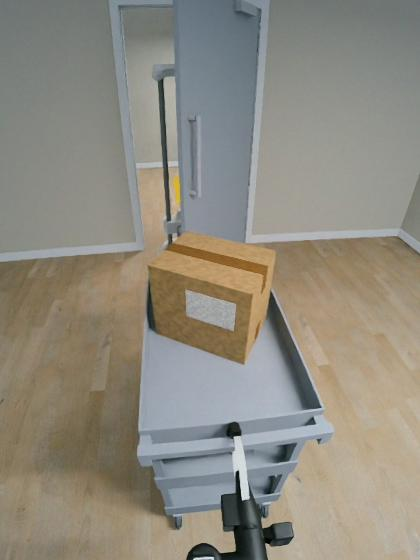

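move --r1 '{"base": {"translate_m": 0.38, "strafe_m": 0.28}, "pace": "slow", "contact_limits": {"translate_m": 0.7, "strafe_m": 0.7}}' --blocking false

wait --seconds 7 --cameras '["r1_head_camera", "r1_head_left_camera", "r2_head_camera"]'

r1: "contact_limits": translate_m and strafe_m are given together and make one move, which takes one limit: state it under one of them only
Scene clock: 652.60 s.
r1.base_odometry: x=-0.970 y=+2.004 heading=+2.927
r1.turned_by_wheels: +0.000
r1.turned_by_imu: +0.000
r1.base_tilt: forward=-1.6 right=+1.3
r1.lidar_m: 0.25 0.25 - 0.25 0.37 3.44 3.35 0.51 0.55 1.64 2.33 3.20
r1.base_status: done
r1.joint_positions: lift_m=+0.127 arm_m=+0.000 wrist_yaw_rad=+3.092 wrist_pitch_rad=+0.002 wrist_roll_rad=+0.000 gripper_m=+0.056
r1.joint_status: not commanded
r1.measured_speeds: all 0
r1.motor_effort: lift_m=+20(20) arm_m=+5(10) wheel_0=+4(20) wheel_1=+12(19) wheel_2=-7(18)
r1.servo_current: wrist_yaw_rad=52(91) wrist_pitch_rad=46(52) wrist_roll_rad=46(72) gripper_m=39(52)
r1.contact_limits: translate_m 0.7
r1.hand_pose: x=-0.1129 y=+0.1016 z=+0.3046 quat_wxyz=(+0.025, -0.001, +0.000, +1.000) (m; r1's base frame)
r1.wrist_depth_mm: - 137 - - - - - / - 137 - - - - - / 109 137 202 - - - - / 124 138 - - - - - / 1708 - - - - - - / 1182 1205 193 1205 187 1160 1118 / 842 741 759 798 778 778 820
r2.base_odometry: x=-0.495 y=-1.593 heading=-2.214
r2.turned_by_wheels: +0.000
r2.turned_by_imu: +0.000
r2.base_tilt: forward=-0.7 right=+0.1
r2.lidar_m: 0.38 0.39 2.28 2.10 2.18 2.80 3.03 3.08 2.82 2.64 2.69 0.43
r2.base_status: not commanded
r2.joint_positions: lift_m=+0.686 arm_m=+0.000 wrist_yaw_rad=+0.000 wrist_pitch_rad=+0.004 wrist_roll_rad=+1.568 gripper_m=-0.019
r2.joint_status: not commanded
r2.measured_speeds: all 0
r2.motor_effort: lift_m=+21(21) arm_m=+5(6) wheel_0=+5(5) wheel_1=+3(4) wheel_2=-2(2)
r2.servo_current: wrist_yaw_rad=39(65) wrist_pitch_rad=39(52) wrist_roll_rad=46(59) gripper_m=65(78)
r2.hand_pose: x=+0.4592 y=-0.0873 z=+0.8627 quat_wxyz=(+0.708, +0.706, +0.002, -0.001) (m; r2's base frame)
r2.wrist_depth_mm: - - - 177 238 1618 1138 / - - - 176 236 1708 - / - - 597 175 235 831 - / - 469 466 233 234 842 - / - - 492 172 233 831 - / - - 525 171 181 - - / - - 603 - 229 - -
pictures: none

not run: a call was refused earlier in this reply.

move --r1 '{"base": {"translate_m": 0.38, "strafe_m": 0.28}, "pace": "slow", "contact_limits": {"translate_m": 0.7}}' --blocking false

wait --seconds 7 --cameras '["r1_head_camera", "r1_head_left_camera", "r2_head_camera"]'

Scene clock: 656.33 s.
move: r1 moving
r1.base_odometry: x=-0.983 y=+1.999 heading=+2.927
r1.turned_by_wheels: +0.000
r1.turned_by_imu: -0.001
r1.base_tilt: forward=-1.6 right=+1.3
r1.lidar_m: 0.25 0.25 - 0.25 0.37 3.47 3.42 0.54 0.57 1.70 2.30 3.21
r1.base_status: translate_m moving; strafe_m moving
r1.joint_positions: lift_m=+0.127 arm_m=+0.000 wrist_yaw_rad=+3.092 wrist_pitch_rad=+0.002 wrist_roll_rad=+0.000 gripper_m=+0.056
r1.joint_status: not commanded
r1.measured_speeds: translate_m=+0.043 strafe_m=+0.031 rotate_rad=+0.002 lift_m=+0.000 arm_m=+0.000 wrist_yaw_rad=+0.000 wrist_pitch_rad=+0.000 wrist_roll_rad=+0.000
r1.motor_effort: lift_m=+20(20) arm_m=+5(5) wheel_0=-11(11) wheel_1=+15(17) wheel_2=-10(12)
r1.servo_current: wrist_yaw_rad=65(65) wrist_pitch_rad=39(46) wrist_roll_rad=52(78) gripper_m=39(46)
r1.contact_limits: translate_m 0.7
r1.hand_pose: x=-0.1129 y=+0.1016 z=+0.3046 quat_wxyz=(+0.025, -0.001, +0.000, +1.000) (m; r1's base frame)
r1.wrist_depth_mm: - 136 - - - - - / - 137 - - - - - / 109 137 202 - - - - / 124 138 - - - - - / 1661 - - - - - - / 1182 1182 194 1182 187 1160 1138 / 854 759 759 798 788 768 820
r2.base_odometry: x=-0.495 y=-1.593 heading=-2.214
r2.turned_by_wheels: +0.000
r2.turned_by_imu: +0.000
r2.base_tilt: forward=-0.7 right=+0.0
r2.lidar_m: 0.37 0.38 2.27 2.13 2.16 2.78 3.01 3.08 2.83 2.61 2.69 0.43
r2.base_status: not commanded
r2.joint_positions: lift_m=+0.686 arm_m=+0.000 wrist_yaw_rad=+0.000 wrist_pitch_rad=+0.004 wrist_roll_rad=+1.568 gripper_m=-0.019
r2.joint_status: not commanded
r2.measured_speeds: all 0
r2.motor_effort: lift_m=+21(21) arm_m=+5(6) wheel_0=+4(5) wheel_1=+4(4) wheel_2=-2(2)
r2.servo_current: wrist_yaw_rad=52(52) wrist_pitch_rad=39(46) wrist_roll_rad=39(59) gripper_m=65(72)
r2.hand_pose: x=+0.4592 y=-0.0873 z=+0.8627 quat_wxyz=(+0.708, +0.706, +0.002, -0.001) (m; r2's base frame)
r2.wrist_depth_mm: - - - 176 238 1661 1138 / - - - 176 236 1618 - / - - 597 174 234 842 - / - 469 462 234 235 842 - / - - 500 173 233 831 - / - - 521 171 181 - - / - - 591 - 230 - -
pictures: none

Scene clock: 661.73 s.
earlier move: r1 done
r1.base_odometry: x=-1.401 y=+1.812 heading=+2.927
r1.turned_by_wheels: +0.000
r1.turned_by_imu: +0.003
r1.base_tilt: forward=-1.6 right=+1.3
r1.lidar_m: 0.94 0.25 0.25 - 0.25 0.35 3.77 0.99 1.10 2.51 2.59 0.95
r1.base_status: done
r1.joint_positions: lift_m=+0.127 arm_m=+0.000 wrist_yaw_rad=+3.092 wrist_pitch_rad=+0.002 wrist_roll_rad=+0.000 gripper_m=+0.056
r1.joint_status: not commanded
r1.measured_speeds: all 0
r1.motor_effort: lift_m=+20(20) arm_m=+5(5) wheel_0=-7(14) wheel_1=+8(17) wheel_2=-3(12)
r1.servo_current: wrist_yaw_rad=65(72) wrist_pitch_rad=46(52) wrist_roll_rad=59(78) gripper_m=39(52)
r1.contact_limits: translate_m 0.7
r1.hand_pose: x=-0.1129 y=+0.1016 z=+0.3046 quat_wxyz=(+0.025, -0.001, +0.000, +1.000) (m; r1's base frame)
r1.wrist_depth_mm: - 136 - - - 283 188 / - 137 - - - 286 190 / 109 137 202 - - 289 191 / 123 138 - - - 291 192 / 1661 - - - 1921 294 192 / 1182 1182 194 1205 187 291 192 / 842 750 750 798 591 222 191
r2.base_odometry: x=-0.495 y=-1.593 heading=-2.214
r2.turned_by_wheels: +0.000
r2.turned_by_imu: +0.001
r2.base_tilt: forward=-0.6 right=+0.1
r2.lidar_m: 0.38 0.40 2.27 2.12 2.17 2.77 3.02 3.09 2.82 2.64 2.69 0.43
r2.base_status: not commanded
r2.joint_positions: lift_m=+0.686 arm_m=+0.000 wrist_yaw_rad=+0.000 wrist_pitch_rad=+0.004 wrist_roll_rad=+1.568 gripper_m=-0.019
r2.joint_status: not commanded
r2.measured_speeds: all 0
r2.motor_effort: lift_m=+21(21) arm_m=+6(6) wheel_0=+4(5) wheel_1=+4(4) wheel_2=-2(2)
r2.servo_current: wrist_yaw_rad=46(59) wrist_pitch_rad=46(52) wrist_roll_rad=59(65) gripper_m=65(78)
r2.hand_pose: x=+0.4592 y=-0.0873 z=+0.8627 quat_wxyz=(+0.708, +0.706, +0.002, -0.001) (m; r2's base frame)
r2.wrist_depth_mm: - - - 176 238 1661 1118 / - - - 175 237 1661 - / - - 597 174 236 820 - / - 492 462 233 234 842 - / - - 500 173 233 831 - / - - 525 171 181 - - / - - 597 - 230 - -
wait: 5.40 of 7 s (r1 has come to rest)
pictures: r1_head_camera, r1_head_left_camera, r2_head_camera
Images, in order (width x height): r1_head_camera 420x560, r1_head_left_camera 420x672, r2_head_camera 420x560.

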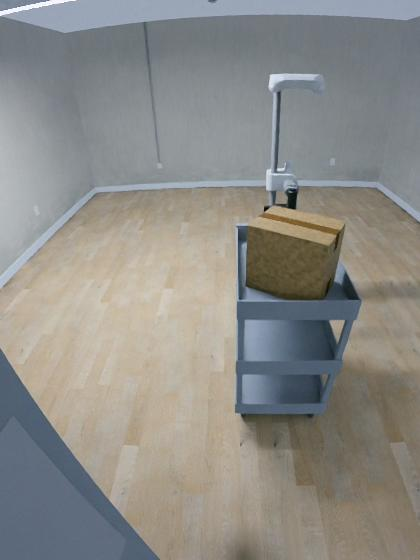

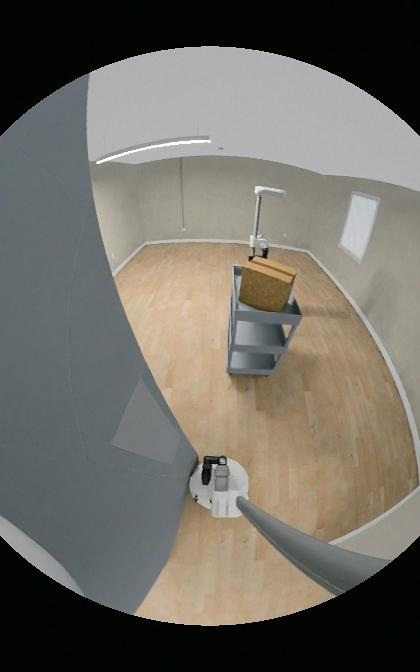

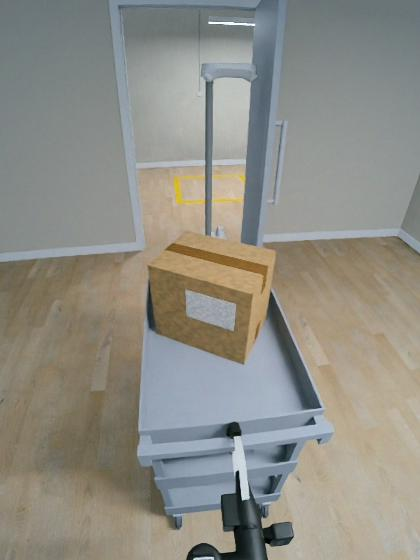

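move --r1 '{"base": {"strafe_m": 0.3, "translate_m": 0.03}, "pace": "slow", "contact_limits": {"strafe_m": 0.7}}' --blocking false --cameras '["r1_head_camera"]'

zoom_image --camera "r1_head_camera" --region '[200, 180, 400, 430]'

wait --seconds 5 --cameras '["r1_head_camera", "r1_head_left_camera", "r2_head_camera"]'

Scene clock: 666.53 s.
move: r1 moving
r1.base_odometry: x=-1.405 y=+1.799 heading=+2.926
r1.turned_by_wheels: -0.001
r1.turned_by_imu: -0.001
r1.base_tilt: forward=-1.6 right=+1.3
r1.lidar_m: 0.94 0.25 0.25 - 0.25 0.36 3.78 1.00 1.08 2.51 2.63 0.94
r1.base_status: translate_m moving; strafe_m moving
r1.joint_positions: lift_m=+0.127 arm_m=+0.000 wrist_yaw_rad=+3.092 wrist_pitch_rad=+0.002 wrist_roll_rad=+0.000 gripper_m=+0.056
r1.joint_status: not commanded
r1.measured_speeds: translate_m=+0.005 strafe_m=+0.052 rotate_rad=+0.000 lift_m=+0.000 arm_m=+0.000 wrist_yaw_rad=+0.000 wrist_pitch_rad=+0.000 wrist_roll_rad=+0.000
r1.motor_effort: lift_m=+20(20) arm_m=+5(5) wheel_0=-12(14) wheel_1=+10(14) wheel_2=-3(5)
r1.servo_current: wrist_yaw_rad=46(72) wrist_pitch_rad=33(46) wrist_roll_rad=52(59) gripper_m=39(46)
r1.contact_limits: strafe_m 0.7
r1.hand_pose: x=-0.1129 y=+0.1016 z=+0.3046 quat_wxyz=(+0.025, -0.001, +0.000, +1.000) (m; r1's base frame)
r1.wrist_depth_mm: - 136 - - - 274 185 / - 137 - - - 279 186 / 109 138 203 - - 281 187 / 124 138 - - - 281 189 / 1708 - - - 1661 282 188 / 1182 1182 193 1182 188 282 189 / 842 759 759 809 549 235 187
r2: as last shown
r2.turned_by_imu: +0.000
r2.base_tilt: forward=-0.7 right=+0.1
r2.lidar_m: 0.38 0.38 2.26 2.09 2.15 2.76 3.02 3.08 2.83 2.63 2.70 0.44
r2.motor_effort: lift_m=+21(21) arm_m=+5(6) wheel_0=+4(5) wheel_1=+4(4) wheel_2=-2(2)
r2.servo_current: wrist_yaw_rad=46(52) wrist_pitch_rad=46(52) wrist_roll_rad=46(52) gripper_m=65(72)
r2.wrist_depth_mm: - - - 177 238 1661 1138 / - - - 176 236 1708 - / - - 597 174 236 820 - / - 492 462 234 235 842 - / - - 496 173 233 842 - / - - 525 171 181 - - / - - 603 - 230 - -
pictures: r1_head_camera
Images, in order (width x height): r1_head_camera 420x560.

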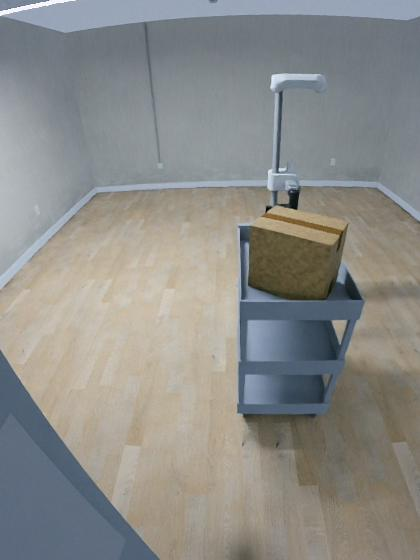

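Scaled by 2.016 from the camera's 420x560 image, which has a finer 600x800 frame.

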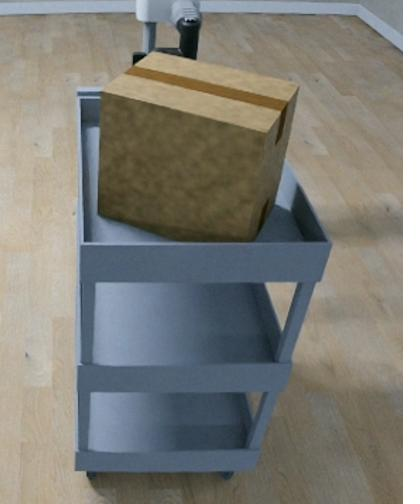

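Scene clock: 669.90 s.
earlier move: r1 contact_stop
r1.base_odometry: x=-1.488 y=+1.546 heading=+2.928
r1.turned_by_wheels: +0.001
r1.turned_by_imu: +0.008
r1.base_tilt: forward=-1.6 right=+1.3
r1.lidar_m: 1.21 2.77 0.25 - 0.25 0.25 0.51 1.26 1.18 2.77 2.92 0.95
r1.base_status: translate_m contact_stop (by the wheels' count: +0.029 of +0.030); strafe_m contact_stop (by the wheels' count: +0.278 of +0.300)
r1.joint_positions: lift_m=+0.127 arm_m=+0.000 wrist_yaw_rad=+3.092 wrist_pitch_rad=+0.002 wrist_roll_rad=+0.000 gripper_m=+0.056
r1.joint_status: not commanded
r1.measured_speeds: all 0
r1.on_its_own: the wheels are slack since a contact_stop
r1.motor_effort: lift_m=+20(20) arm_m=+4(5) wheel_0=+0(30) wheel_1=+0(32) wheel_2=+0(7)
r1.servo_current: wrist_yaw_rad=39(72) wrist_pitch_rad=39(52) wrist_roll_rad=39(72) gripper_m=39(46)
r1.contact_limits: strafe_m 0.7
r1.hand_pose: x=-0.1129 y=+0.1016 z=+0.3046 quat_wxyz=(+0.025, -0.001, +0.000, +1.000) (m; r1's base frame)
r1.wrist_depth_mm: 136 138 - 421 277 195 - / 113 139 - 469 278 196 - / 117 140 267 477 281 188 - / 137 160 - 477 282 189 - / 1983 - - 480 283 189 158 / 1160 1205 194 492 191 190 - / 842 750 750 143 266 173 -
r2.base_odometry: x=-0.495 y=-1.593 heading=-2.214
r2.turned_by_wheels: +0.000
r2.turned_by_imu: +0.000
r2.base_tilt: forward=-0.7 right=+0.1
r2.lidar_m: 0.39 0.41 2.26 2.11 2.15 2.80 3.02 3.08 2.81 2.62 2.67 0.43
r2.base_status: not commanded
r2.joint_positions: lift_m=+0.686 arm_m=+0.000 wrist_yaw_rad=+0.000 wrist_pitch_rad=+0.004 wrist_roll_rad=+1.568 gripper_m=-0.019
r2.joint_status: not commanded
r2.measured_speeds: all 0
r2.motor_effort: lift_m=+21(21) arm_m=+5(6) wheel_0=+5(5) wheel_1=+4(4) wheel_2=-2(2)
r2.servo_current: wrist_yaw_rad=52(65) wrist_pitch_rad=52(52) wrist_roll_rad=46(65) gripper_m=72(72)
r2.hand_pose: x=+0.4592 y=-0.0873 z=+0.8627 quat_wxyz=(+0.708, +0.706, +0.002, -0.001) (m; r2's base frame)
r2.wrist_depth_mm: - - - 177 237 1661 1160 / - 1863 - 175 237 1576 - / - - 597 175 236 842 - / - 492 462 233 233 842 - / - - 496 173 233 820 - / - - 517 172 181 - - / - - 591 - 229 - -
wait: 3.37 of 5 s (r1 has come to rest)
pictures: r1_head_camera, r1_head_left_camera, r2_head_camera
Images, in order (width x height): r1_head_camera 420x560, r1_head_left_camera 420x672, r2_head_camera 420x560.

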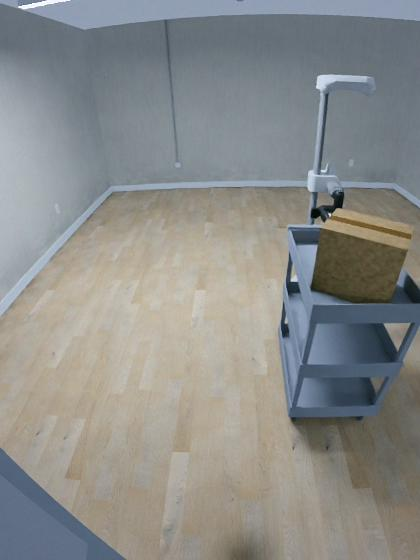

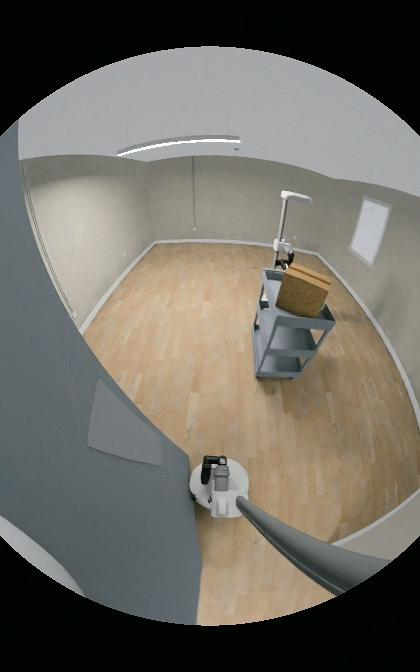

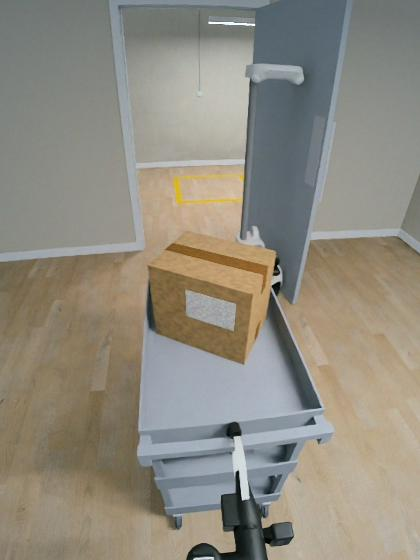

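move --r1 '{"base": {"translate_m": 0.28, "strafe_m": 0.08}, "pace": "slow", "contact_limits": {"translate_m": 0.7}}' --blocking false

wait --seconds 5 --cameras '["r1_head_camera", "r1_head_left_camera", "r2_head_camera", "r2_head_right_camera"]'

Scene clock: 687.40 s.
move: r1 moving
r1.base_odometry: x=-1.501 y=+1.545 heading=+2.928
r1.turned_by_wheels: +0.000
r1.turned_by_imu: +0.000
r1.base_tilt: forward=-1.6 right=+1.3
r1.lidar_m: 1.27 2.77 0.25 - 0.25 0.25 0.50 1.25 1.20 2.78 2.93 0.94
r1.base_status: translate_m moving; strafe_m moving
r1.joint_positions: lift_m=+0.127 arm_m=+0.000 wrist_yaw_rad=+3.092 wrist_pitch_rad=+0.002 wrist_roll_rad=+0.000 gripper_m=+0.056
r1.joint_status: not commanded
r1.measured_speeds: translate_m=+0.048 strafe_m=+0.014 rotate_rad=-0.003 lift_m=+0.000 arm_m=+0.000 wrist_yaw_rad=+0.000 wrist_pitch_rad=+0.000 wrist_roll_rad=+0.000
r1.motor_effort: lift_m=+20(20) arm_m=+5(5) wheel_0=+1(2) wheel_1=+13(13) wheel_2=-5(6)
r1.servo_current: wrist_yaw_rad=52(52) wrist_pitch_rad=46(46) wrist_roll_rad=52(52) gripper_m=39(46)
r1.contact_limits: translate_m 0.7
r1.hand_pose: x=-0.1129 y=+0.1016 z=+0.3046 quat_wxyz=(+0.025, -0.001, +0.000, +1.000) (m; r1's base frame)
r1.wrist_depth_mm: 136 138 - 418 276 196 - / 113 139 - 469 279 196 - / 117 140 266 477 281 188 - / 137 160 - 477 281 189 - / 1921 - - 484 282 190 158 / 1160 1205 194 488 191 189 - / 866 750 750 143 265 173 -
r2: as last shown
r2.lidar_m: 0.38 0.40 2.26 2.10 2.17 2.80 3.03 3.07 2.82 2.60 2.67 0.41
r2.motor_effort: lift_m=+21(21) arm_m=+6(6) wheel_0=+4(5) wheel_1=+4(4) wheel_2=-1(2)
r2.servo_current: wrist_yaw_rad=33(46) wrist_pitch_rad=39(46) wrist_roll_rad=39(52) gripper_m=65(72)
r2.wrist_depth_mm: - - - 177 238 1618 1160 / - 1921 - 175 236 1537 - / - - 597 174 236 831 - / - 488 462 232 234 831 - / - - 496 173 232 831 - / - - 525 171 181 - - / - - 597 - 229 - -
pictures: none

Scene clock: 688.43 s.
earlier move: r1 contact_stop
r1.base_odometry: x=-1.525 y=+1.552 heading=+2.964
r1.turned_by_wheels: +0.035
r1.turned_by_imu: +0.036
r1.base_tilt: forward=-1.6 right=+1.3
r1.lidar_m: 1.54 2.66 0.25 - 0.25 0.25 0.57 1.22 1.22 2.77 2.95 0.93
r1.base_status: translate_m contact_stop (by the wheels' count: +0.037 of +0.280); strafe_m contact_stop (by the wheels' count: +0.002 of +0.080)
r1.joint_positions: lift_m=+0.127 arm_m=+0.000 wrist_yaw_rad=+3.092 wrist_pitch_rad=+0.002 wrist_roll_rad=+0.000 gripper_m=+0.056
r1.joint_status: not commanded
r1.measured_speeds: all 0
r1.on_its_own: the wheels are slack since a contact_stop
r1.motor_effort: lift_m=+20(20) arm_m=+5(5) wheel_0=+0(11) wheel_1=+0(32) wheel_2=+0(6)
r1.servo_current: wrist_yaw_rad=46(72) wrist_pitch_rad=46(46) wrist_roll_rad=39(65) gripper_m=39(46)
r1.contact_limits: translate_m 0.7
r1.hand_pose: x=-0.1129 y=+0.1016 z=+0.3046 quat_wxyz=(+0.025, -0.001, +0.000, +1.000) (m; r1's base frame)
r1.wrist_depth_mm: 136 138 - 525 287 197 - / 113 139 - 517 291 197 - / 117 139 268 525 291 189 - / 137 162 - 539 294 190 151 / 1921 - - 544 293 190 158 / 1205 1229 194 549 191 190 - / 854 759 750 153 274 172 -
r2.base_odometry: x=-0.495 y=-1.593 heading=-2.214
r2.turned_by_wheels: +0.000
r2.turned_by_imu: +0.000
r2.base_tilt: forward=-0.7 right=+0.1
r2.lidar_m: 0.39 0.38 2.26 2.13 2.17 2.78 3.02 3.08 2.82 2.64 2.68 0.44
r2.base_status: not commanded
r2.joint_positions: lift_m=+0.686 arm_m=+0.000 wrist_yaw_rad=+0.000 wrist_pitch_rad=+0.004 wrist_roll_rad=+1.568 gripper_m=-0.019
r2.joint_status: not commanded
r2.measured_speeds: all 0
r2.motor_effort: lift_m=+21(21) arm_m=+6(6) wheel_0=+4(5) wheel_1=+4(4) wheel_2=-2(2)
r2.servo_current: wrist_yaw_rad=39(59) wrist_pitch_rad=46(52) wrist_roll_rad=46(59) gripper_m=65(72)
r2.hand_pose: x=+0.4592 y=-0.0873 z=+0.8627 quat_wxyz=(+0.708, +0.706, +0.002, -0.001) (m; r2's base frame)
r2.wrist_depth_mm: - - - 177 238 1618 1118 / - 1921 - 175 236 1576 - / - - 603 174 235 842 - / - 488 466 233 234 842 - / - - 500 173 233 820 - / - - 525 171 181 - - / - - 597 - 230 - -
wait: 1.03 of 5 s (r1 has come to rest)
pictures: r1_head_camera, r1_head_left_camera, r2_head_camera, r2_head_right_camera
Images, in order (width x height): r1_head_camera 420x560, r1_head_left_camera 420x672, r2_head_camera 420x560, r2_head_right_camera 420x672.

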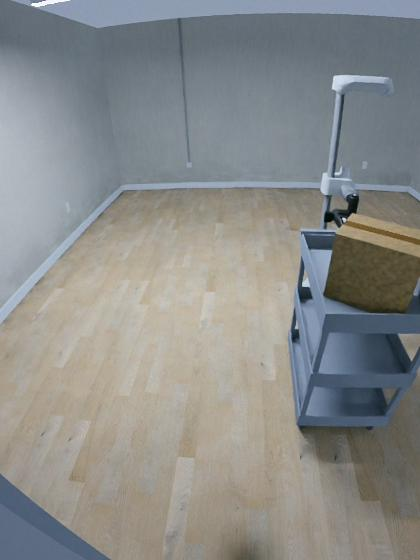

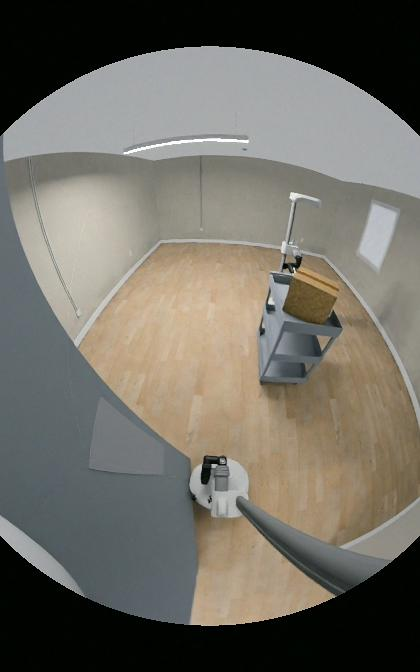

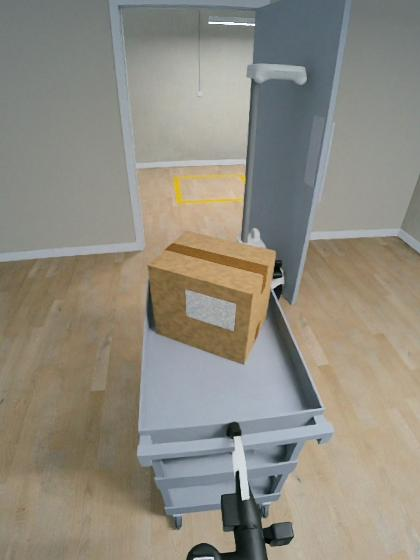

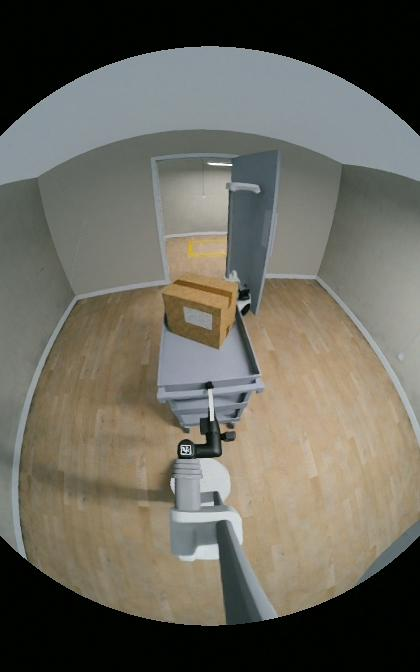

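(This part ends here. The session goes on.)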